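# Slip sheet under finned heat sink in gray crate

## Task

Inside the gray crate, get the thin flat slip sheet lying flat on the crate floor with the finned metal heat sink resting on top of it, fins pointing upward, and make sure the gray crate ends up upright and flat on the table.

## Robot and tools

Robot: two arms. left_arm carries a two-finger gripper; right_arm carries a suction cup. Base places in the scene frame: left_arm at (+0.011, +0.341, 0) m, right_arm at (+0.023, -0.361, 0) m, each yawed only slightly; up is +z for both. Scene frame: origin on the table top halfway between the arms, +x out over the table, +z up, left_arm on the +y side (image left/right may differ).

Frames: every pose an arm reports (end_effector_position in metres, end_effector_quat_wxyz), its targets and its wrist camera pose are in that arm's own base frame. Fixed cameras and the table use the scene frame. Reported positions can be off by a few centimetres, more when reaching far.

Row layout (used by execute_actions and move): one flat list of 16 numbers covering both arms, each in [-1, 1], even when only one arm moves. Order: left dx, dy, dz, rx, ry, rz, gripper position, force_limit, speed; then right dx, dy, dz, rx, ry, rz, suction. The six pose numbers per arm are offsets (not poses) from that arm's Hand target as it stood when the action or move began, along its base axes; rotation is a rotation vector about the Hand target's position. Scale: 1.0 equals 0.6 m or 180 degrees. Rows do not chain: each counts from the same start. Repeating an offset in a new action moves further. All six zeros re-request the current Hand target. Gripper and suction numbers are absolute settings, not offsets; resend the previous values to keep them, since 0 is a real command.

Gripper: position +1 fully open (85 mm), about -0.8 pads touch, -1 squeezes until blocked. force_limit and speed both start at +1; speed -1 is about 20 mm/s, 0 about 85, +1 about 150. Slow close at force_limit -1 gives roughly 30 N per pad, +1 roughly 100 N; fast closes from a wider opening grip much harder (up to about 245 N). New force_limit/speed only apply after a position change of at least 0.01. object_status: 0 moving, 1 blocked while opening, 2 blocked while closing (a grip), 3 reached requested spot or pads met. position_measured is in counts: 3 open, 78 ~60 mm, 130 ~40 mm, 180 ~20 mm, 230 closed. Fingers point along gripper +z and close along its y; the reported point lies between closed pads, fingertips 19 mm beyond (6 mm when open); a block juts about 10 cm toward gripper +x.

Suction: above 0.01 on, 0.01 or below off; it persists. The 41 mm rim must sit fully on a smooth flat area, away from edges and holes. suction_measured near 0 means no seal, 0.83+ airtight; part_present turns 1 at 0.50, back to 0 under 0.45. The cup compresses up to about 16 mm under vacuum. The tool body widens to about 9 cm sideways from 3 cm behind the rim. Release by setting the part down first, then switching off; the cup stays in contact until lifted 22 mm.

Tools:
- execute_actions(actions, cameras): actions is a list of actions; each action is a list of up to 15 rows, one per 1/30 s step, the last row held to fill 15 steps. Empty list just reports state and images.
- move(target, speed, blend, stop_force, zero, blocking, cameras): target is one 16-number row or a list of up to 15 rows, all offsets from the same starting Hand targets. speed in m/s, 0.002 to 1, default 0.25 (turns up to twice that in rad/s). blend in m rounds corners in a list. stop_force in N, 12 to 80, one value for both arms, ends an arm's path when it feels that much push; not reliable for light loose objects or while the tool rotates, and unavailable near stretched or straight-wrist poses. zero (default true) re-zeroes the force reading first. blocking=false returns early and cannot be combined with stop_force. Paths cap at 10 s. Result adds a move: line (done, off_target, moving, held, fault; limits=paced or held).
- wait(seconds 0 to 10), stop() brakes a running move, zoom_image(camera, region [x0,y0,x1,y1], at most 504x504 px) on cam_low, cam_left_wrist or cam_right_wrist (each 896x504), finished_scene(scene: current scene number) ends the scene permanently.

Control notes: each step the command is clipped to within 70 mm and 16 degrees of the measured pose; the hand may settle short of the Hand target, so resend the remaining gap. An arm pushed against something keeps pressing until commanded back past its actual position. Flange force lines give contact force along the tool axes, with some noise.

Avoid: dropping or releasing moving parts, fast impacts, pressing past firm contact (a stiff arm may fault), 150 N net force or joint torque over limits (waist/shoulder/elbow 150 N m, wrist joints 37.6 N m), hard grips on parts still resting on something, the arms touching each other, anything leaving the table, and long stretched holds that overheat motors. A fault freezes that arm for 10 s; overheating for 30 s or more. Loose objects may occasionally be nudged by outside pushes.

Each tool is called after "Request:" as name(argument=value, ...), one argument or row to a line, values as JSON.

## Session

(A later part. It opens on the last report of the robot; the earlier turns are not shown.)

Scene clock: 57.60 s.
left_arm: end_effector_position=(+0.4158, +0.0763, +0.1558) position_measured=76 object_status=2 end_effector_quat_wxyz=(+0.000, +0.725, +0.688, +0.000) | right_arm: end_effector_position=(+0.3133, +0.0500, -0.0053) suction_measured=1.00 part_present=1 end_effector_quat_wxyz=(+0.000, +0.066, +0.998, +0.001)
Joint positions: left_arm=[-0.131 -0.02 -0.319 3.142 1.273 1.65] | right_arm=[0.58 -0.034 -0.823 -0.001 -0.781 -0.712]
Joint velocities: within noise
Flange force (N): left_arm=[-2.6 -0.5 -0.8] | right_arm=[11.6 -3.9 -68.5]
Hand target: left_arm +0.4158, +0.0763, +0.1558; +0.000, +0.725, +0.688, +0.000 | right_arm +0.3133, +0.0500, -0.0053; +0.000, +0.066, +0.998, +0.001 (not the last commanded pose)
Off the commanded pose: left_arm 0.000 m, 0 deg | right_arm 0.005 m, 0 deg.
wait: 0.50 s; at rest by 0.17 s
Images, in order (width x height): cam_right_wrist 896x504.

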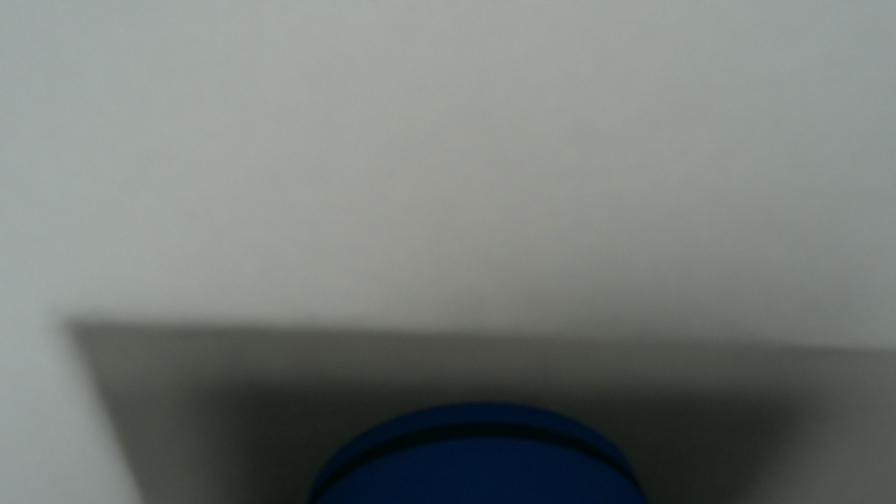

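Request:
move(
  target=[
    [0,0,0,0,0,0,-1,-0.5,-1,0,0,0.1,0,0,0,1],
    [0,0,0,0,0,0,-1,-0.5,-1,0.0795,0.652,0.258,0,0,0.0417,1],
  ],
  speed=[0.08,0.2],
)

Scene clock: 62.57 s.
left_arm: end_effector_position=(+0.4158, +0.0763, +0.1558) position_measured=76 object_status=2 end_effector_quat_wxyz=(+0.000, +0.725, +0.688, +0.000) | right_arm: end_effector_position=(+0.3610, +0.4412, +0.1495) suction_measured=1.00 part_present=1 end_effector_quat_wxyz=(+0.000, +0.001, +1.000, +0.001)
Joint positions: left_arm=[-0.131 -0.02 -0.319 3.142 1.273 1.65] | right_arm=[1.115 0.356 0.062 0 -1.275 -1.117]
Joint velocities: within noise
Flange force (N): left_arm=[-2.8 -0.9 -0.6] | right_arm=[-2.5 2.6 1.9]
Hand target: left_arm +0.4158, +0.0763, +0.1558; +0.000, +0.725, +0.688, +0.000 | right_arm +0.3610, +0.4412, +0.1495; +0.000, +0.001, +1.000, +0.001
Off the commanded pose: left_arm 0.000 m, 0 deg | right_arm 0.000 m, 0 deg.
move: done

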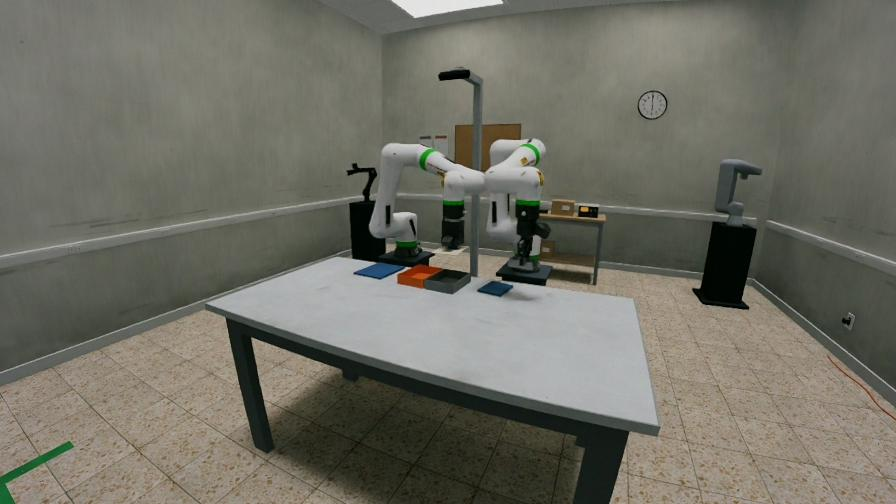

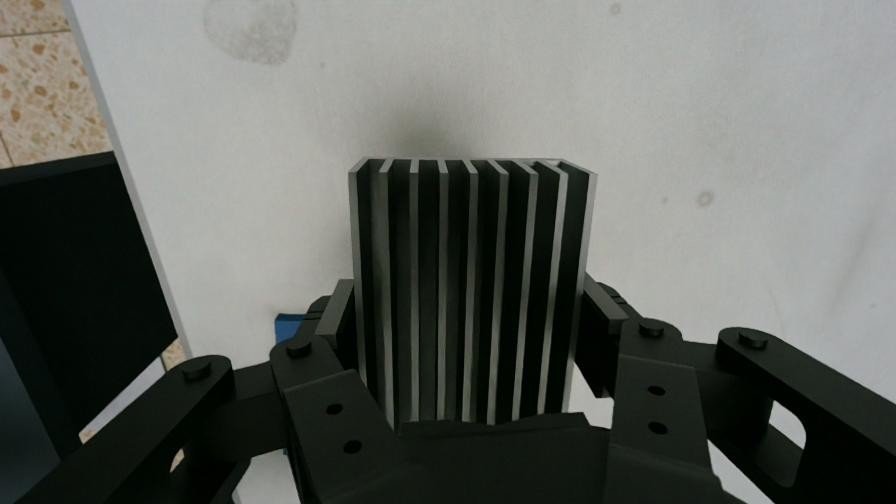

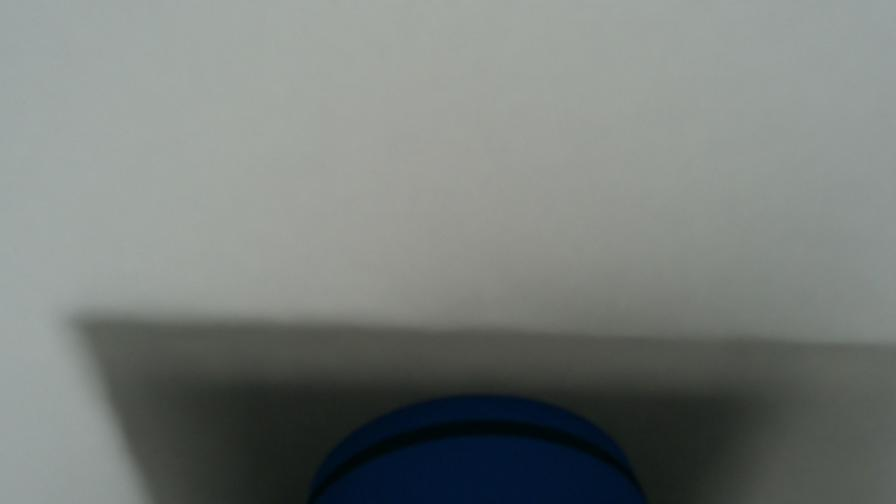

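Request:
move(
  target=[-0.026,-0.044,0.157,-0.009,-0.3525,-0.918,-1,-0.5,-1,0,0,-0.15,0,0,0,1],
  speed=0.35,
)

Scene clock: 70.40 s.
left_arm: end_effector_position=(+0.4002, +0.0498, +0.2500) position_measured=76 object_status=2 end_effector_quat_wxyz=(+0.048, +0.712, -0.697, +0.076) | right_arm: end_effector_position=(+0.3610, +0.4412, +0.0595) suction_measured=1.00 part_present=1 end_effector_quat_wxyz=(+0.000, +0.001, +1.000, +0.001)
Joint positions: left_arm=[-0.061 -0.12 -0.149 3.315 1.49 -1.497] | right_arm=[1.115 0.44 -0.048 0 -1.082 -1.117]
Joint velocities: within noise
Flange force (N): left_arm=[2.9 0.8 0.1] | right_arm=[-2.4 2.9 2.0]
Hand target: left_arm +0.4002, +0.0499, +0.2500; +0.152, +0.694, -0.684, +0.167 | right_arm +0.3610, +0.4412, +0.0595; +0.000, +0.001, +1.000, +0.001
Off the commanded pose: left_arm 0.000 m, 32 deg; orientation clipped | right_arm 0.000 m, 0 deg.
joint sent to its limit (left arm) — joint 4 (forearm roll), upper limit. The joint targets are off in orientation, not in position.
move: off_target (left_arm); limits=paced

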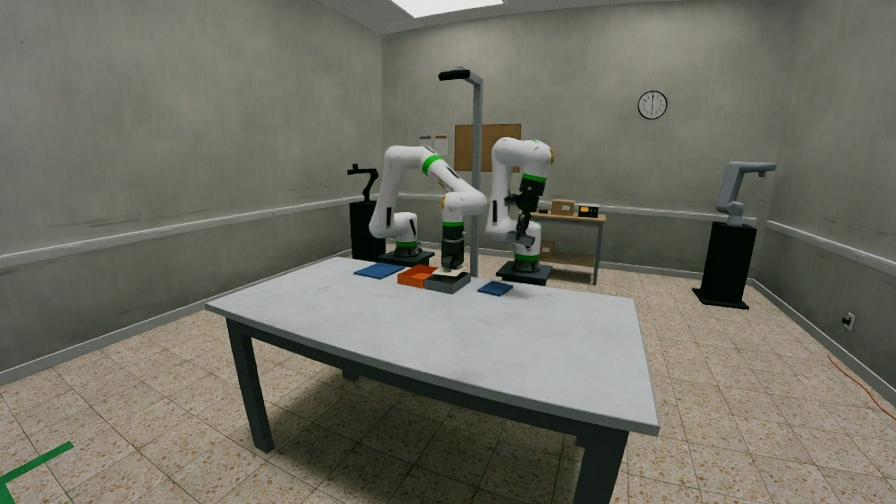

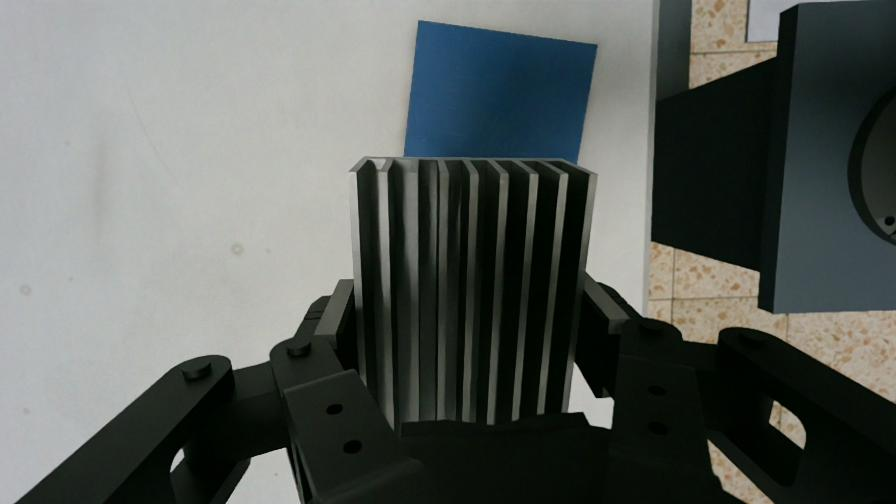

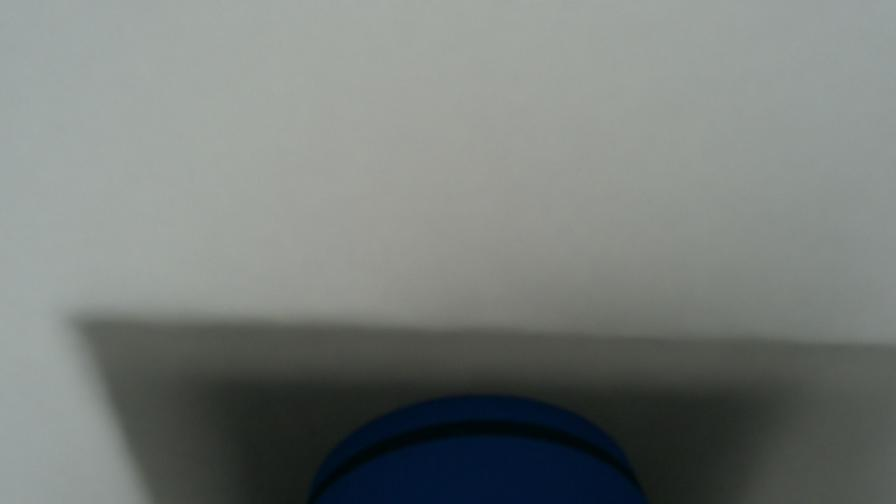

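Request:
zoom_image(
  camera="cam_low",
  region=[390, 250, 490, 306],
)

Scaled by 5.040 from the camera's 896x504 image, which has a finer 1280x720 frame.

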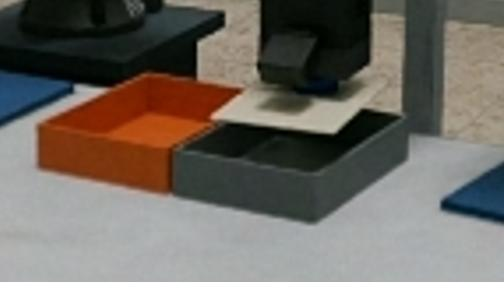

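Request:
zoom_image(
  camera="cam_low",
  region=[422, 260, 474, 296],
)

Scaled by 9.692 from the camera's 896x504 image, which has a finer 1280x720 frame.

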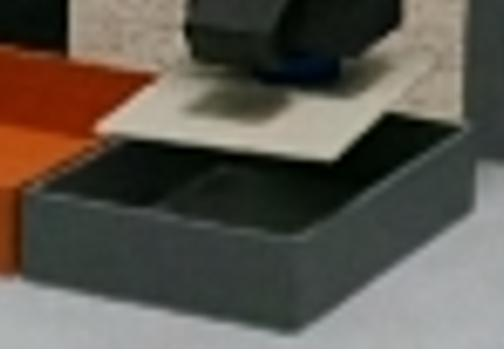

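Request:
move(
  target=[0,0,0,0,0,0,-1,-0.5,-1,0,0.006,-0.015,0,0,-0.0417,1],
  cameras=["cam_low","cam_left_wrist"],
)

Request:
zoom_image(
  camera="cam_low",
  region=[422, 260, 474, 296],
)

Scene clock: 75.30 s.
left_arm: end_effector_position=(+0.4002, +0.0498, +0.2500) position_measured=76 object_status=2 end_effector_quat_wxyz=(+0.048, +0.712, -0.697, +0.076) | right_arm: end_effector_position=(+0.3610, +0.4448, +0.0505) suction_measured=1.00 part_present=1 end_effector_quat_wxyz=(+0.000, +0.066, +0.998, +0.001)
Joint positions: left_arm=[-0.061 -0.12 -0.149 3.315 1.491 -1.498] | right_arm=[1.118 0.457 -0.047 0 -1.066 -1.251]
Joint velocities: within noise
Flange force (N): left_arm=[2.8 0.8 -0.1] | right_arm=[-1.8 3.2 2.5]
Hand target: left_arm +0.4002, +0.0499, +0.2500; +0.152, +0.694, -0.684, +0.167 | right_arm +0.3610, +0.4448, +0.0505; +0.000, +0.066, +0.998, +0.001
Off the commanded pose: left_arm 0.000 m, 16 deg | right_arm 0.000 m, 0 deg.
joint sent to its limit (left arm) — joint 4 (forearm roll), upper limit. The joint targets are off in orientation, not in position.
move: off_target (left_arm)
Images, in order (width x height): cam_low 896x504, cam_left_wrist 896x504.

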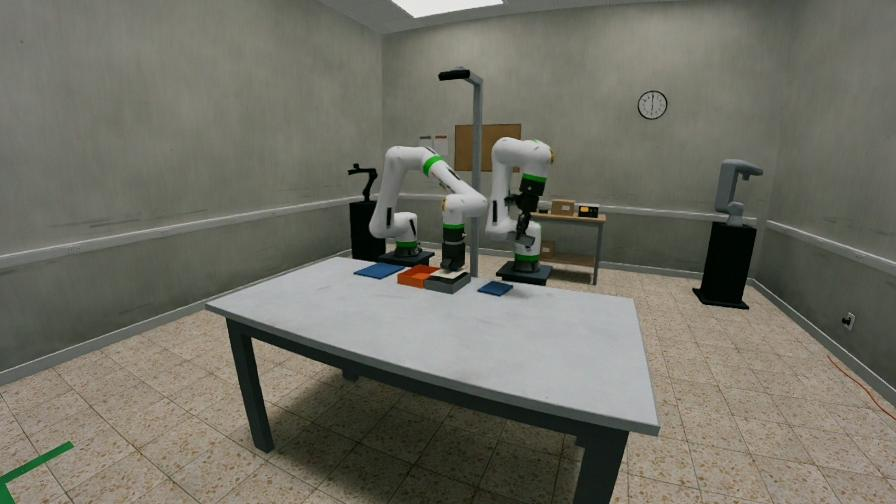

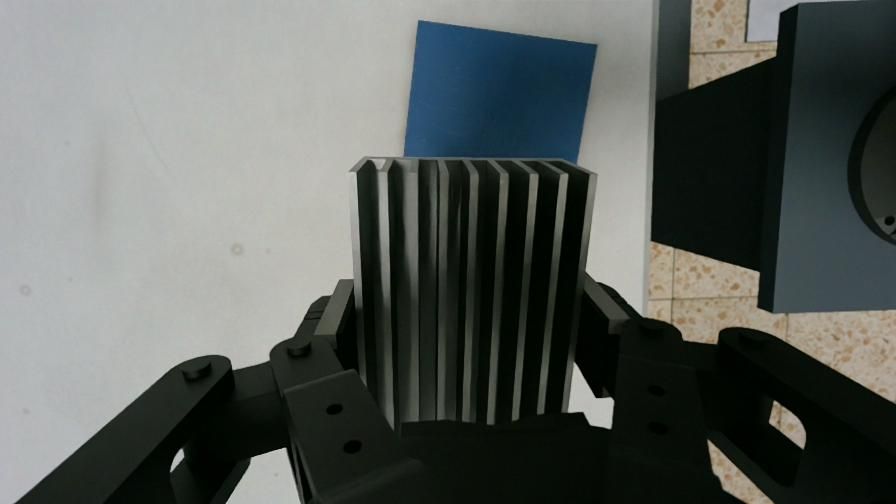

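Scaled by 9.692 from the camera's 896x504 image, which has a finer 1280x720 frame.

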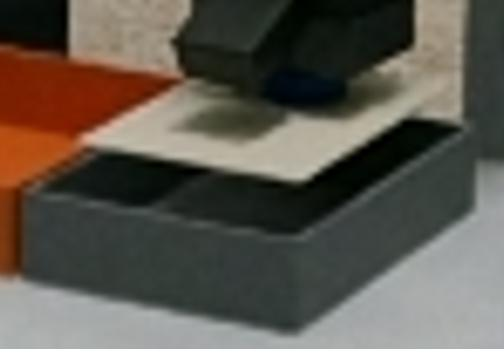

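Request:
move(
  target=[0,0,0,0,0,0,-1,-0.5,-1,0.05,0.004,0,0,0,-0.008,1],
  cameras=["cam_low"],
)

Request:
zoom_image(
  camera="cam_low",
  region=[422, 260, 474, 296],
)

Scene clock: 77.73 s.
left_arm: end_effector_position=(+0.4002, +0.0498, +0.2500) position_measured=76 object_status=2 end_effector_quat_wxyz=(+0.048, +0.712, -0.697, +0.076) | right_arm: end_effector_position=(+0.3910, +0.4472, +0.0505) suction_measured=1.00 part_present=1 end_effector_quat_wxyz=(+0.000, +0.079, +0.997, +0.001)
Joint positions: left_arm=[-0.061 -0.12 -0.149 3.315 1.491 -1.498] | right_arm=[1.073 0.503 0.023 0 -1.089 -1.231]
Joint velocities: within noise
Flange force (N): left_arm=[2.8 0.9 -0.1] | right_arm=[-2.0 3.7 2.5]
Hand target: left_arm +0.4002, +0.0499, +0.2500; +0.152, +0.694, -0.684, +0.167 | right_arm +0.3910, +0.4472, +0.0505; +0.000, +0.079, +0.997, +0.001
Off the commanded pose: left_arm 0.000 m, 16 deg | right_arm 0.000 m, 0 deg.
joint sent to its limit (left arm) — joint 4 (forearm roll), upper limit. The joint targets are off in orientation, not in position.
move: off_target (left_arm)
Images, in order (width x height): cam_low 896x504.

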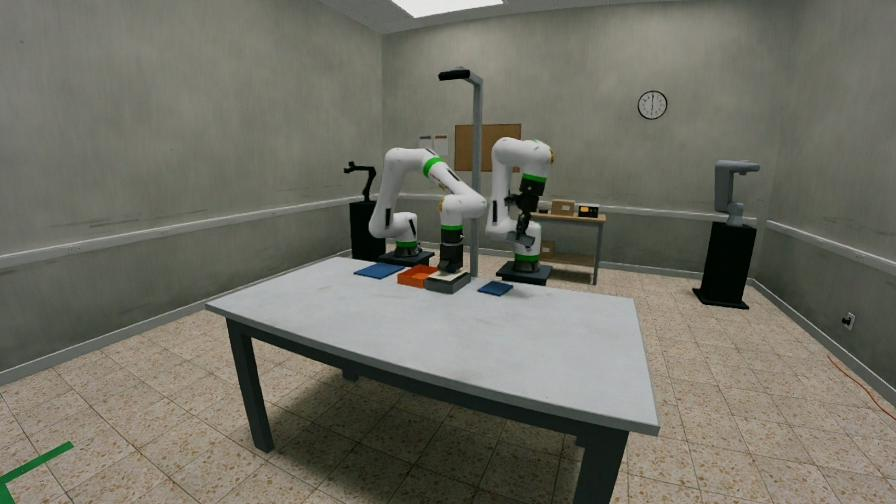

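Scaled by 9.692 from the camera's 896x504 image, which has a finer 1280x720 frame.

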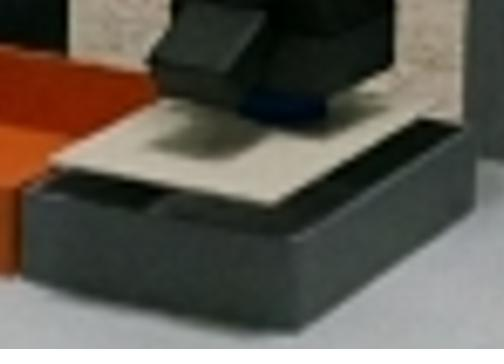

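Request:
move(
  target=[0,0,0,0,0,0,-1,-0.5,-1,0,0.0,-0.025,0,0,-0.008,1],
  cameras=["cam_low"],
  speed=0.04,
)

Request:
zoom_image(
  camera="cam_low",
  region=[422, 260, 474, 296],
)

Scene clock: 79.33 s.
left_arm: end_effector_position=(+0.4002, +0.0498, +0.2500) position_measured=76 object_status=2 end_effector_quat_wxyz=(+0.048, +0.712, -0.697, +0.076) | right_arm: end_effector_position=(+0.3910, +0.4472, +0.0355) suction_measured=1.00 part_present=1 end_effector_quat_wxyz=(+0.000, +0.091, +0.996, +0.001)
Joint positions: left_arm=[-0.061 -0.12 -0.149 3.315 1.491 -1.498] | right_arm=[1.073 0.521 0.01 0 -1.058 -1.256]
Joint velocities: within noise
Flange force (N): left_arm=[2.9 0.8 0.2] | right_arm=[-2.0 3.7 2.4]
Hand target: left_arm +0.4002, +0.0499, +0.2500; +0.152, +0.694, -0.684, +0.167 | right_arm +0.3910, +0.4472, +0.0355; +0.000, +0.091, +0.996, +0.001
Off the commanded pose: left_arm 0.000 m, 16 deg | right_arm 0.000 m, 0 deg.
joint sent to its limit (left arm) — joint 4 (forearm roll), upper limit. The joint targets are off in orientation, not in position.
move: off_target (left_arm)
Images, in order (width x height): cam_low 896x504.

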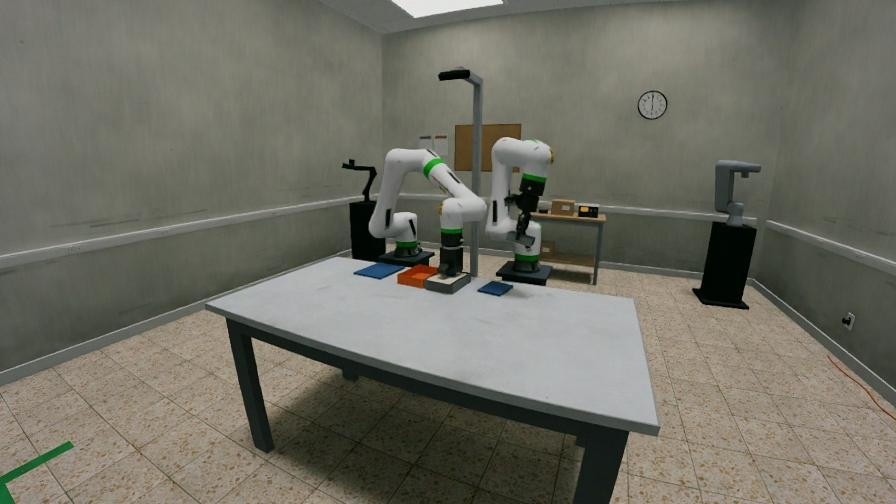

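Scaled by 9.692 from the camera's 896x504 image, which has a finer 1280x720 frame.

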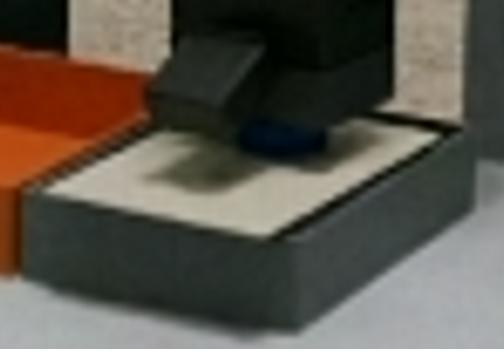

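Request:
move(
  target=[0,0,0,0,0,0,-1,-0.5,-1,-0.005,0.0,-0.026,0,0,0,1],
  cameras=["cam_low"],
  speed=0.03,
  stop_force=12,
)

Request:
zoom_image(
  camera="cam_low",
  region=[422, 260, 474, 296],
)

Scene clock: 85.03 s.
left_arm: end_effector_position=(+0.4002, +0.0498, +0.2500) position_measured=76 object_status=2 end_effector_quat_wxyz=(+0.048, +0.712, -0.697, +0.076) | right_arm: end_effector_position=(+0.3896, +0.4472, +0.0281) suction_measured=1.00 part_present=1 end_effector_quat_wxyz=(+0.000, +0.091, +0.996, +0.001)
Joint positions: left_arm=[-0.061 -0.12 -0.149 3.315 1.491 -1.498] | right_arm=[1.075 0.528 0.001 0 -1.042 -1.258]
Joint velocities: within noise
Flange force (N): left_arm=[2.6 1.2 0.1] | right_arm=[-4.0 2.2 -10.8]
Hand target: left_arm +0.4002, +0.0499, +0.2500; +0.152, +0.694, -0.684, +0.167 | right_arm +0.3896, +0.4472, +0.0281; +0.000, +0.091, +0.996, +0.001 (not the last commanded pose)
Off the commanded pose: left_arm 0.000 m, 16 deg | right_arm 0.008 m, 0 deg.
joint sent to its limit (left arm) — joint 4 (forearm roll), upper limit. The joint targets are off in orientation, not in position.
move: contact (right_arm), off_target (left_arm)
Images, in order (width x height): cam_low 896x504.

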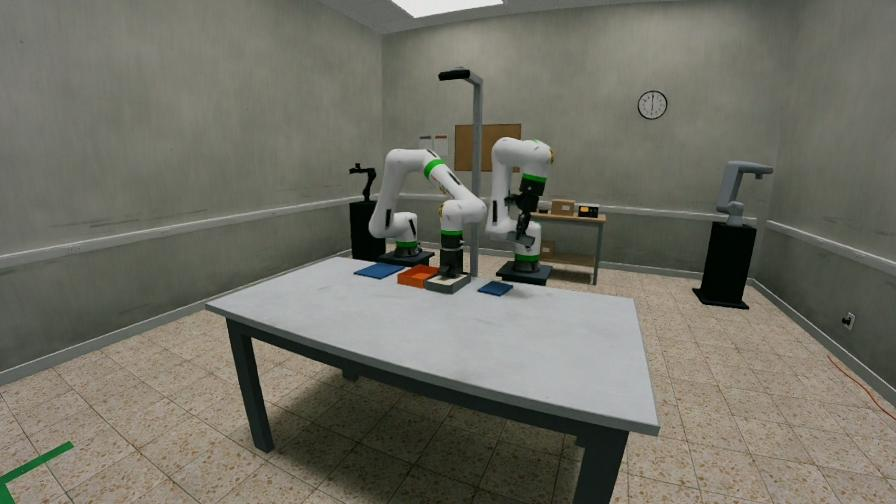

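Scaled by 9.692 from the camera's 896x504 image, which has a finer 1280x720 frame.

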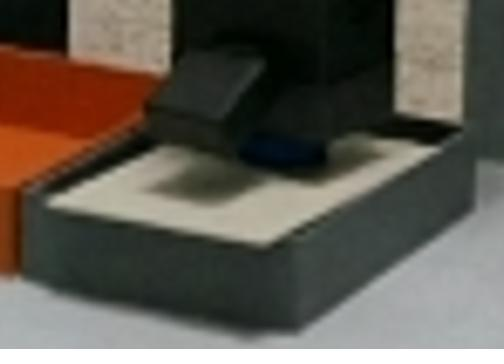

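Request:
move(
  target=[
    [0,0,0,0,0,0,-1,-0.5,-1,0,0.0,0.028,0,0,0,1],
    [0,0,0,0,0,0,-1,-0.5,-1,-0.046,-0.004,0.028,0,0,0,1],
  ],
  cameras=["cam_low"],
  speed=0.05,
)

Request:
move(
  target=[0,0,0,0,0,0,-1,-0.5,-1,0,0.0,-0.06,0,0,0,1],
  cameras=["cam_low"],
  speed=0.02,
  stop_force=12,
)

Request:
zoom_image(
  camera="cam_low",
  region=[422, 260, 474, 296],
)

Scene clock: 87.50 s.
left_arm: end_effector_position=(+0.4002, +0.0498, +0.2500) position_measured=76 object_status=2 end_effector_quat_wxyz=(+0.048, +0.712, -0.697, +0.076) | right_arm: end_effector_position=(+0.3620, +0.4448, +0.0449) suction_measured=1.00 part_present=1 end_effector_quat_wxyz=(+0.000, +0.091, +0.996, +0.001)
Joint positions: left_arm=[-0.061 -0.12 -0.149 3.315 1.491 -1.498] | right_arm=[1.117 0.465 -0.05 0 -1.055 -1.3]
Joint velocities: within noise
Flange force (N): left_arm=[2.9 0.5 0.2] | right_arm=[-2.0 3.0 2.0]
Hand target: left_arm +0.4002, +0.0499, +0.2500; +0.152, +0.694, -0.684, +0.167 | right_arm +0.3620, +0.4448, +0.0449; +0.000, +0.091, +0.996, +0.001
Off the commanded pose: left_arm 0.000 m, 16 deg | right_arm 0.000 m, 0 deg.
joint sent to its limit (left arm) — joint 4 (forearm roll), upper limit. The joint targets are off in orientation, not in position.
move: off_target (left_arm)
Images, in order (width x height): cam_low 896x504.

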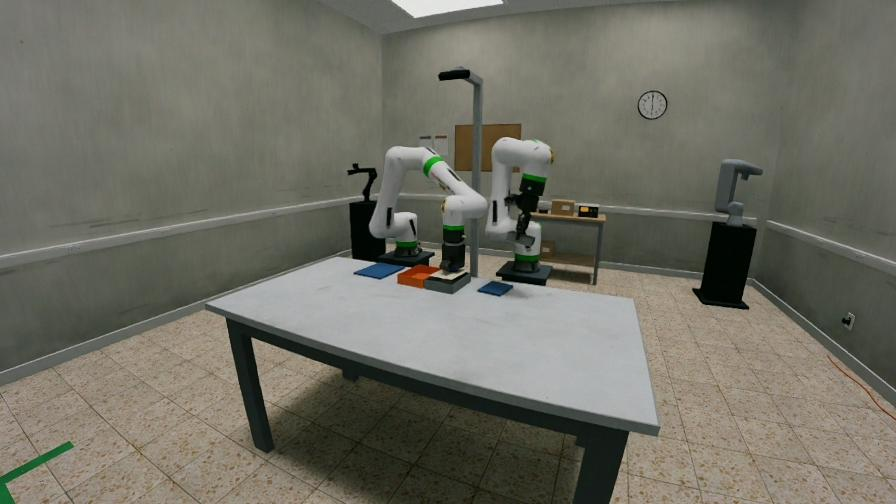

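Scene clock: 95.03 s.
left_arm: end_effector_position=(+0.4002, +0.0498, +0.2500) position_measured=76 object_status=2 end_effector_quat_wxyz=(+0.048, +0.712, -0.697, +0.076) | right_arm: end_effector_position=(+0.3620, +0.4448, +0.0089) suction_measured=1.00 part_present=1 end_effector_quat_wxyz=(+0.000, +0.091, +0.996, +0.001)
Joint positions: left_arm=[-0.061 -0.12 -0.149 3.315 1.491 -1.498] | right_arm=[1.117 0.511 -0.078 0.001 -0.98 -1.3]
Joint velocities: within noise
Flange force (N): left_arm=[3.0 0.6 0.1] | right_arm=[-1.8 3.4 2.3]
Hand target: left_arm +0.4002, +0.0499, +0.2500; +0.152, +0.694, -0.684, +0.167 | right_arm +0.3620, +0.4448, +0.0089; +0.000, +0.091, +0.996, +0.001
Off the commanded pose: left_arm 0.000 m, 16 deg | right_arm 0.000 m, 0 deg.
joint sent to its limit (left arm) — joint 4 (forearm roll), upper limit. The joint targets are off in orientation, not in position.
move: off_target (left_arm)
Images, in order (width x height): cam_low 896x504.

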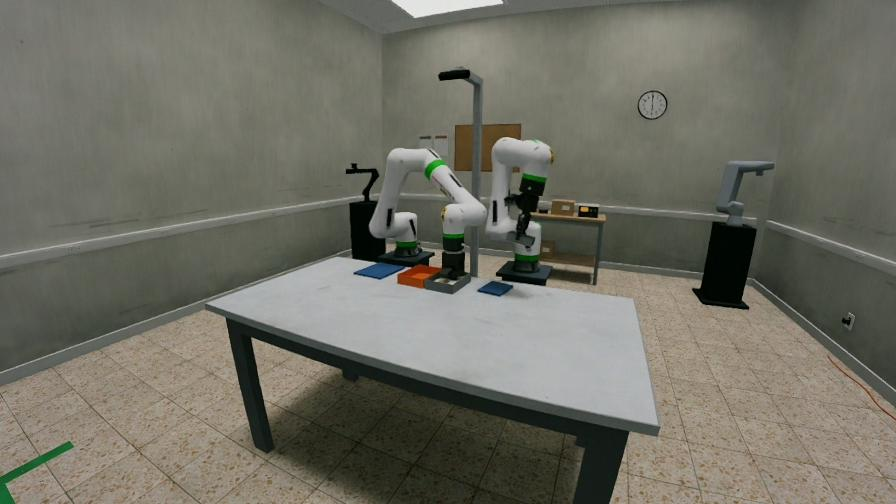

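Scaled by 9.692 from the camera's 896x504 image, which has a finer 1280x720 frame.

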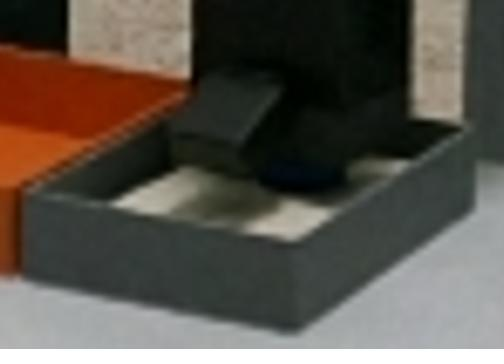

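Request:
move(
  target=[0,0,0,0,0,0,-1,-0.5,-1,0,0.0,-0.04,0,0,0,1],
  cameras=["cam_right_wrist"],
  speed=0.01,
  stop_force=12,
)

Request:
zoom_image(
  camera="cam_right_wrist",
  region=[200, 0, 700, 500],
)

Scene clock: 105.90 s.
left_arm: end_effector_position=(+0.4002, +0.0498, +0.2500) position_measured=76 object_status=2 end_effector_quat_wxyz=(+0.048, +0.712, -0.697, +0.076) | right_arm: end_effector_position=(+0.3620, +0.4448, -0.0082) suction_measured=1.00 part_present=1 end_effector_quat_wxyz=(+0.000, +0.091, +0.996, +0.001)
Joint positions: left_arm=[-0.061 -0.12 -0.149 3.315 1.491 -1.498] | right_arm=[1.117 0.535 -0.089 0.001 -0.946 -1.3]
Joint velocities: within noise
Flange force (N): left_arm=[2.6 0.8 0.0] | right_arm=[-2.4 3.4 2.9]
Hand target: left_arm +0.4002, +0.0499, +0.2500; +0.123, +0.700, -0.689, +0.141 (not the last commanded pose) | right_arm +0.3620, +0.4448, -0.0082; +0.000, +0.091, +0.996, +0.001 (not the last commanded pose)
Off the commanded pose: left_arm 0.000 m, 16 deg | right_arm 0.007 m, 0 deg.
joint sent to its limit (left arm) — joint 4 (forearm roll), upper limit.
move: off_target (left_arm, right_arm; path cut at 10 s)
Images, in order (width x height): cam_right_wrist 896x504.

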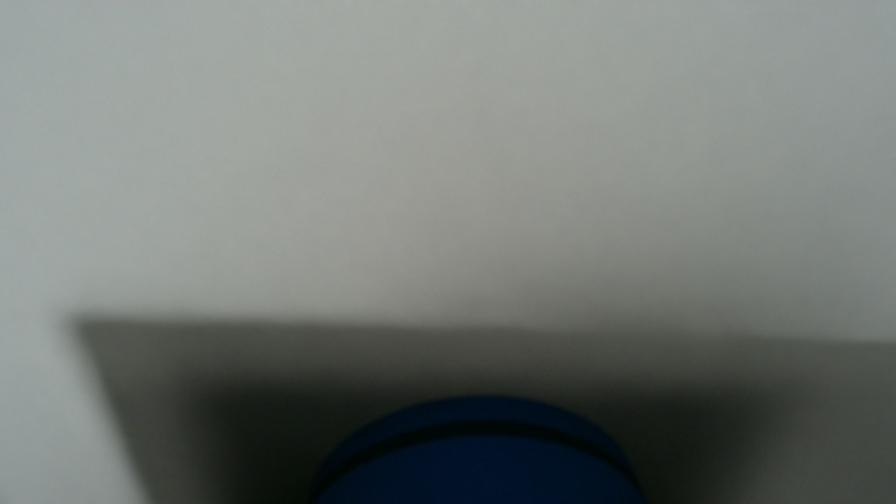

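Scaled by 1.008 from the camera's 896x504 image, which has a finer 1280x720 frame.

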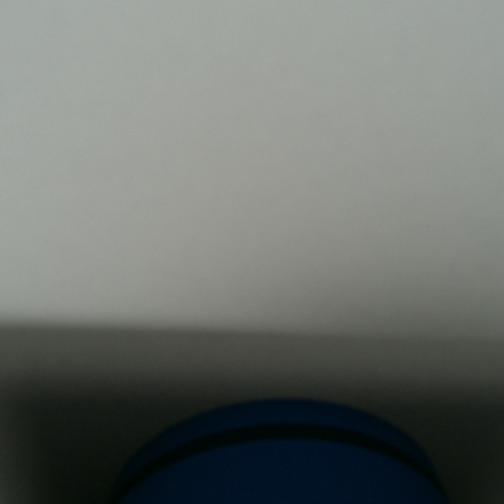

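Request:
move(
  target=[0,0,0,0,0,0,-1,-0.5,-1,0,0.0,-0.04,0,0,0,1],
  cameras=["cam_low"],
  speed=0.01,
  stop_force=12,
)

Request:
zoom_image(
  camera="cam_low",
  region=[422, 260, 474, 296],
)

Scene clock: 116.53 s.
left_arm: end_effector_position=(+0.4002, +0.0498, +0.2500) position_measured=76 object_status=2 end_effector_quat_wxyz=(+0.048, +0.712, -0.697, +0.076) | right_arm: end_effector_position=(+0.3621, +0.4448, -0.0107) suction_measured=1.00 part_present=1 end_effector_quat_wxyz=(+0.001, +0.091, +0.996, +0.001)
Joint positions: left_arm=[-0.061 -0.12 -0.149 3.315 1.491 -1.498] | right_arm=[1.117 0.538 -0.09 0.001 -0.941 -1.3]
Joint velocities: within noise
Flange force (N): left_arm=[2.7 0.9 0.6] | right_arm=[-0.1 1.8 -11.0]
Hand target: left_arm +0.4002, +0.0499, +0.2500; +0.123, +0.700, -0.689, +0.141 | right_arm +0.3621, +0.4448, -0.0107; +0.001, +0.091, +0.996, +0.001 (not the last commanded pose)
Off the commanded pose: left_arm 0.000 m, 11 deg | right_arm 0.022 m, 0 deg.
joint sent to its limit (left arm) — joint 4 (forearm roll), upper limit. The joint targets are off in orientation, not in position.
move: contact (right_arm), off_target (left_arm)
Images, in order (width x height): cam_low 896x504.

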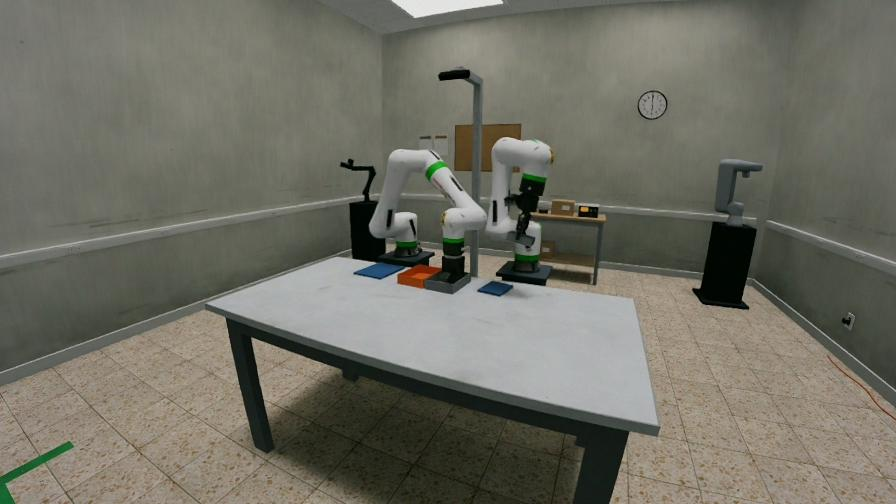

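Scaled by 9.692 from the camera's 896x504 image, which has a finer 1280x720 frame.

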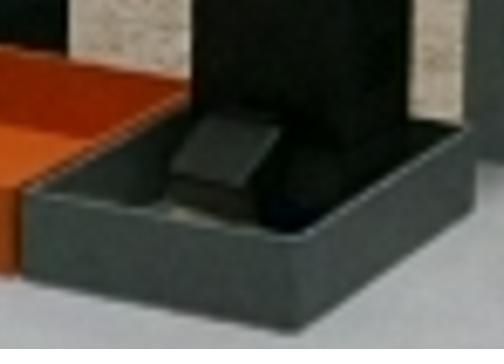

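Request:
move(
  target=[0,0,0,0,0,0,-1,-0.5,-1,0,0.0,0,0,0,0,0],
  cameras=[],
)

Request:
wait(
  seconds=1,
  cameras=[],
)

Request:
move(
  target=[0,0,0,0,0,0,-1,-0.5,-1,0,0.0,0.35,0,0,0,0],
  speed=0.1,
)

Scene clock: 117.60 s.
left_arm: end_effector_position=(+0.4002, +0.0498, +0.2500) position_measured=76 object_status=2 end_effector_quat_wxyz=(+0.048, +0.712, -0.697, +0.076) | right_arm: end_effector_position=(+0.3621, +0.4448, -0.0106) suction_measured=0.00 part_present=0 end_effector_quat_wxyz=(+0.001, +0.091, +0.996, +0.001)
Joint positions: left_arm=[-0.061 -0.12 -0.149 3.315 1.491 -1.498] | right_arm=[1.117 0.538 -0.09 0.001 -0.941 -1.3]
Joint velocities: within noise
Flange force (N): left_arm=[2.5 0.9 0.4] | right_arm=[2.4 -1.8 -41.0]
Hand target: left_arm +0.4002, +0.0499, +0.2500; +0.123, +0.700, -0.689, +0.141 | right_arm +0.3621, +0.4448, -0.0107; +0.001, +0.091, +0.996, +0.001
Off the commanded pose: left_arm 0.000 m, 11 deg | right_arm 0.000 m, 0 deg.
joint sent to its limit (left arm) — joint 4 (forearm roll), upper limit. The joint targets are off in orientation, not in position.
move: off_target (left_arm)
No camera images: "cameras" was empty.

Scene clock: 118.60 s.
left_arm: end_effector_position=(+0.4002, +0.0498, +0.2500) position_measured=76 object_status=2 end_effector_quat_wxyz=(+0.048, +0.712, -0.697, +0.076) | right_arm: end_effector_position=(+0.3621, +0.4448, -0.0107) suction_measured=0.00 part_present=0 end_effector_quat_wxyz=(+0.001, +0.091, +0.996, +0.001)
Joint positions: left_arm=[-0.061 -0.12 -0.149 3.315 1.491 -1.498] | right_arm=[1.117 0.538 -0.09 0.001 -0.941 -1.3]
Joint velocities: within noise
Flange force (N): left_arm=[2.9 0.7 0.2] | right_arm=[2.5 -1.4 -42.5]
Hand target: left_arm +0.4002, +0.0499, +0.2500; +0.123, +0.700, -0.689, +0.141 | right_arm +0.3621, +0.4448, -0.0107; +0.001, +0.091, +0.996, +0.001
Off the commanded pose: left_arm 0.000 m, 11 deg | right_arm 0.000 m, 0 deg.
wait: 1.00 s; at rest by 0.17 s
No camera images: "cameras" was empty.

Scene clock: 121.00 s.
left_arm: end_effector_position=(+0.4002, +0.0498, +0.2500) position_measured=76 object_status=2 end_effector_quat_wxyz=(+0.048, +0.712, -0.697, +0.076) | right_arm: end_effector_position=(+0.3620, +0.4448, +0.1994) suction_measured=0.00 part_present=0 end_effector_quat_wxyz=(+0.001, +0.091, +0.996, +0.001)
Joint positions: left_arm=[-0.062 -0.12 -0.149 3.315 1.491 -1.498] | right_arm=[1.117 0.336 0.154 0 -1.387 -1.299]
Joint velocities: within noise
Flange force (N): left_arm=[2.7 1.0 0.1] | right_arm=[-2.0 3.7 0.6]
Hand target: left_arm +0.4002, +0.0499, +0.2500; +0.123, +0.700, -0.689, +0.141 | right_arm +0.3621, +0.4448, +0.1993; +0.001, +0.091, +0.996, +0.001
Off the commanded pose: left_arm 0.000 m, 11 deg | right_arm 0.000 m, 0 deg.
joint sent to its limit (left arm) — joint 4 (forearm roll), upper limit. The joint targets are off in orientation, not in position.
move: off_target (left_arm)

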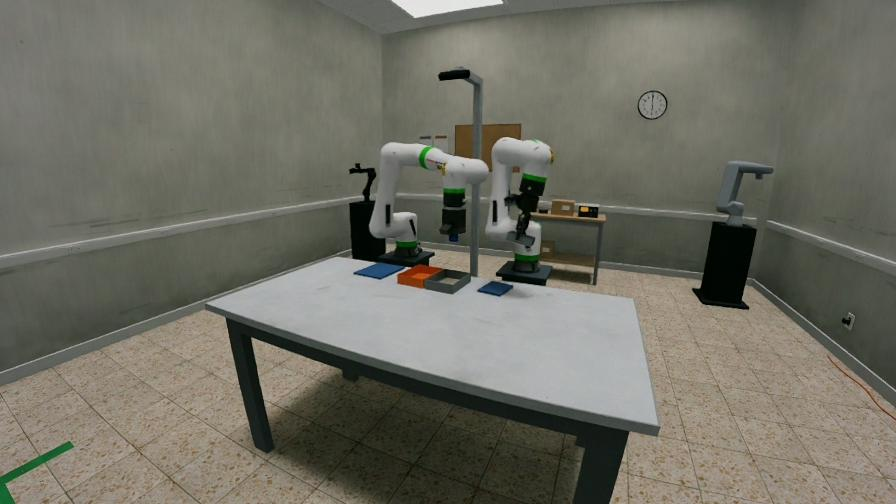

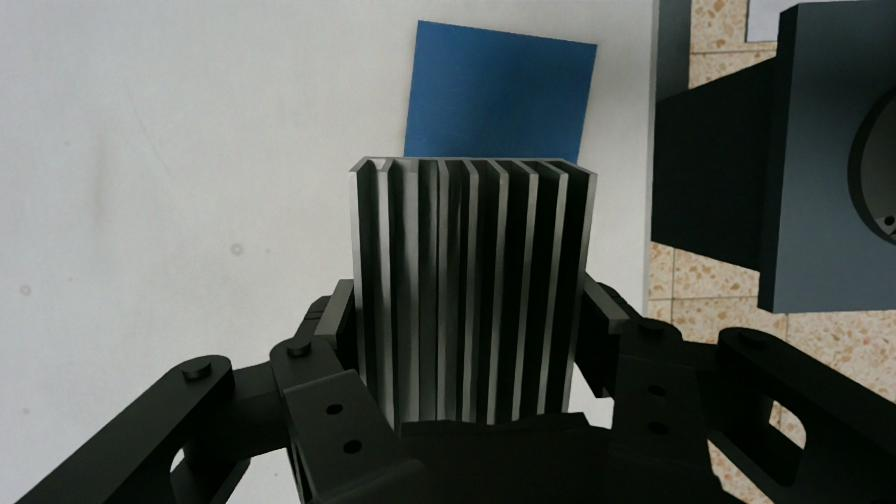

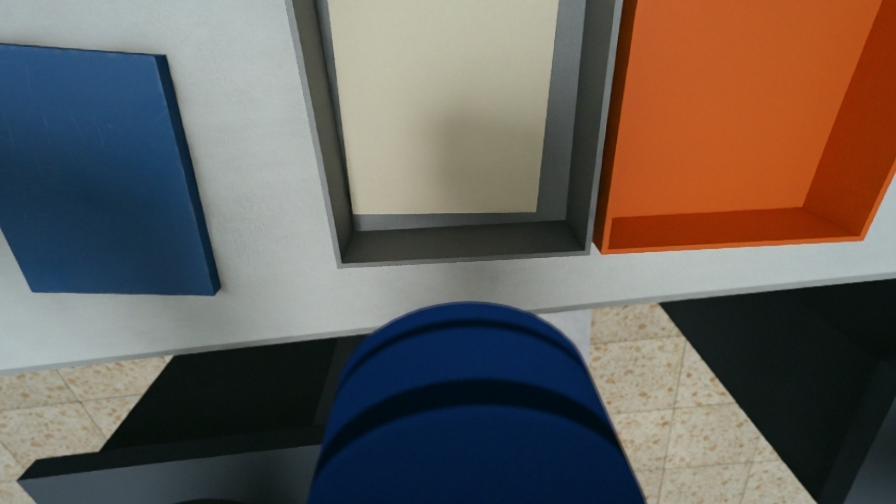

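Request:
move(
  target=[
    [0,0,0,0,0,0,-1,-0.5,-1,0,-0.6,0.1,0,0,0,0],
    [0,-0.2,0,0.1224,0.005,-0.022,-1,-0.5,-1,0,-0.8,0.1,0,0,0,0],
    [0.026,-0.506,-0.16,0.1224,0.005,-0.022,-1,-0.5,-1,0,-0.8,0.1,0,0,0,0],
  ],
  cameras=["cam_low","cam_left_wrist"],
)

Scene clock: 126.00 s.
left_arm: end_effector_position=(+0.4158, -0.2537, +0.1540) position_measured=76 object_status=2 end_effector_quat_wxyz=(-0.003, +0.688, -0.726, -0.003) | right_arm: end_effector_position=(+0.3621, -0.0352, +0.2593) suction_measured=0.00 part_present=0 end_effector_quat_wxyz=(+0.001, +0.091, +0.996, +0.001)
Joint positions: left_arm=[-0.822 0.144 -0.151 3.135 1.28 -0.801] | right_arm=[0.268 -0.22 -0.291 -0.001 -1.498 -0.45]
Joint velocities: within noise
Flange force (N): left_arm=[0.9 3.5 -1.0] | right_arm=[-3.1 0.1 0.6]
Hand target: left_arm +0.4158, -0.2537, +0.1540; -0.003, +0.688, -0.726, -0.003 | right_arm +0.3621, -0.0352, +0.2593; +0.001, +0.091, +0.996, +0.001
Off the commanded pose: left_arm 0.000 m, 0 deg | right_arm 0.000 m, 0 deg.
move: done
Images, in order (width x height): cam_low 896x504, cam_left_wrist 896x504.

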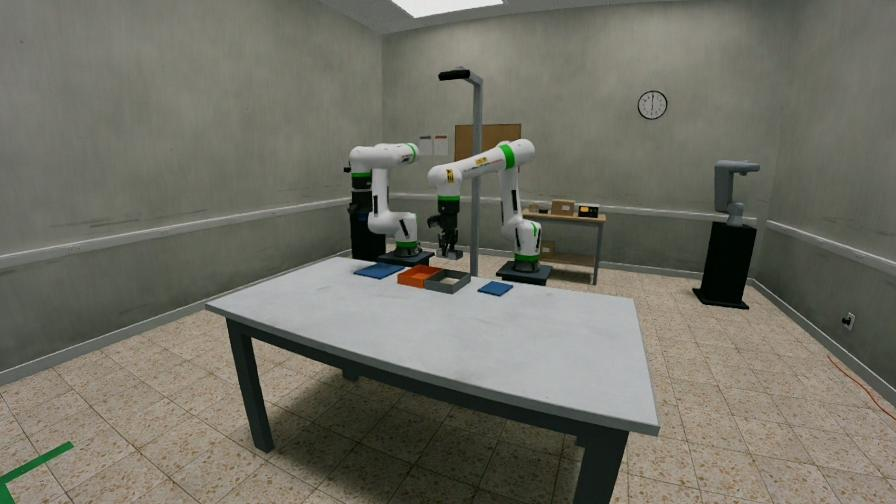

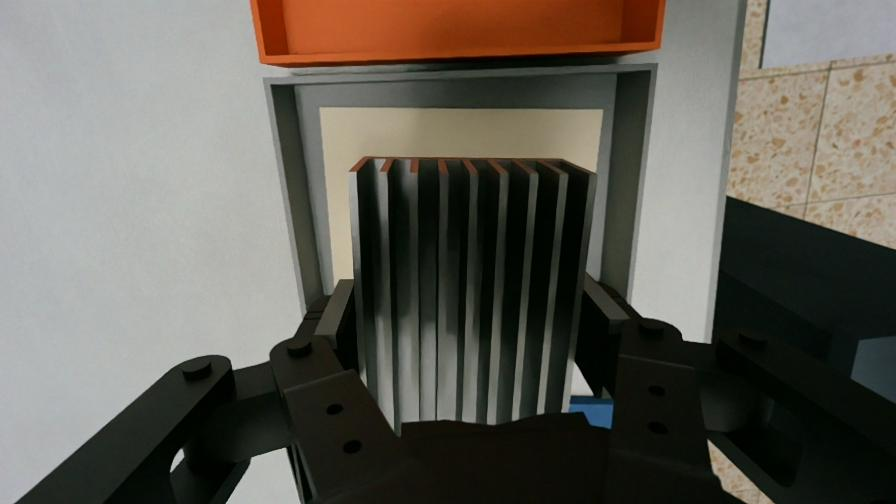

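Request:
move(
  target=[0,0,-0.203,0,0,0,-1,-0.5,-1,0,0,0,0,0,0,0],
  cameras=["cam_left_wrist"],
  speed=0.12,
)

Request:
move(
  target=[0,0,-0.03,0,0,0,-1,-0.5,-1,0,0,0,0,0,0,0],
  cameras=["cam_left_wrist"],
  speed=0.01,
  stop_force=12,
)

Scene clock: 127.80 s.
left_arm: end_effector_position=(+0.4158, -0.2537, +0.0322) position_measured=76 object_status=2 end_effector_quat_wxyz=(-0.003, +0.688, -0.726, -0.003) | right_arm: end_effector_position=(+0.3621, -0.0352, +0.2593) suction_measured=0.00 part_present=0 end_effector_quat_wxyz=(+0.001, +0.091, +0.996, +0.001)
Joint positions: left_arm=[-0.822 0.273 -0.308 3.134 0.995 -0.799] | right_arm=[0.268 -0.22 -0.291 -0.001 -1.498 -0.45]
Joint velocities: within noise
Flange force (N): left_arm=[1.7 1.0 -0.5] | right_arm=[-3.6 -0.1 0.5]
Hand target: left_arm +0.4158, -0.2537, +0.0322; -0.003, +0.688, -0.726, -0.003 | right_arm +0.3621, -0.0352, +0.2593; +0.001, +0.091, +0.996, +0.001
Off the commanded pose: left_arm 0.000 m, 0 deg | right_arm 0.000 m, 0 deg.
move: done
Images, in order (width x height): cam_left_wrist 896x504.

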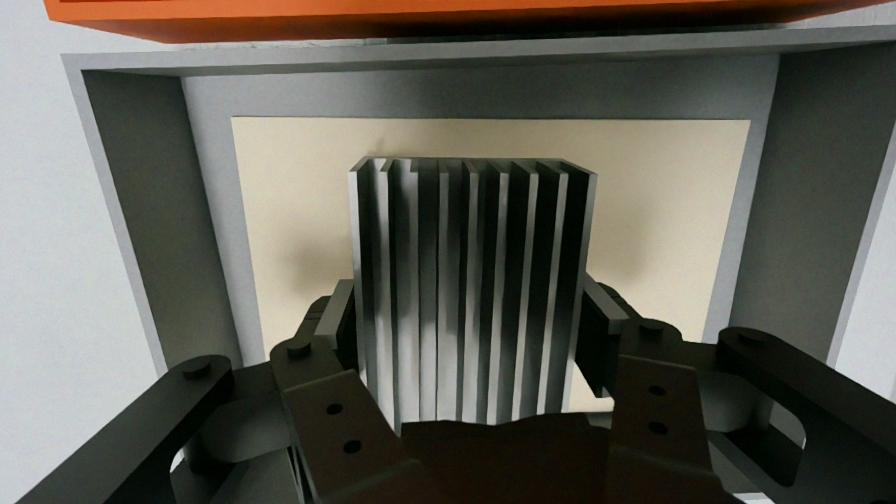

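Scene clock: 129.03 s.
left_arm: end_effector_position=(+0.4158, -0.2538, +0.0256) position_measured=76 object_status=2 end_effector_quat_wxyz=(-0.003, +0.688, -0.726, -0.002) | right_arm: end_effector_position=(+0.3621, -0.0352, +0.2593) suction_measured=0.00 part_present=0 end_effector_quat_wxyz=(+0.001, +0.091, +0.996, +0.001)
Joint positions: left_arm=[-0.822 0.282 -0.314 3.134 0.979 -0.799] | right_arm=[0.268 -0.22 -0.291 -0.001 -1.498 -0.45]
Joint velocities: within noise
Flange force (N): left_arm=[0.0 4.6 -28.1] | right_arm=[-3.0 0.1 0.4]
Hand target: left_arm +0.4158, -0.2538, +0.0256; -0.003, +0.688, -0.726, -0.002 (not the last commanded pose) | right_arm +0.3621, -0.0352, +0.2593; +0.001, +0.091, +0.996, +0.001
Off the commanded pose: left_arm 0.011 m, 0 deg | right_arm 0.000 m, 0 deg.
move: contact (left_arm)
Images, in order (width x height): cam_left_wrist 896x504.

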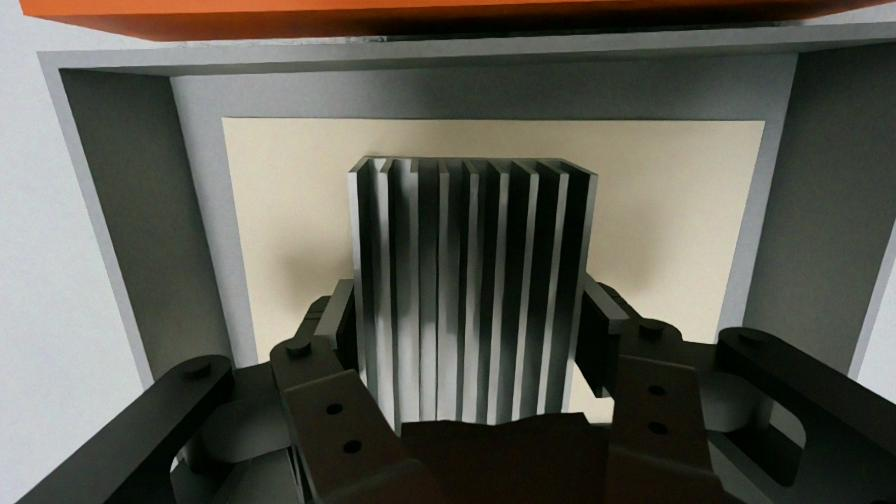

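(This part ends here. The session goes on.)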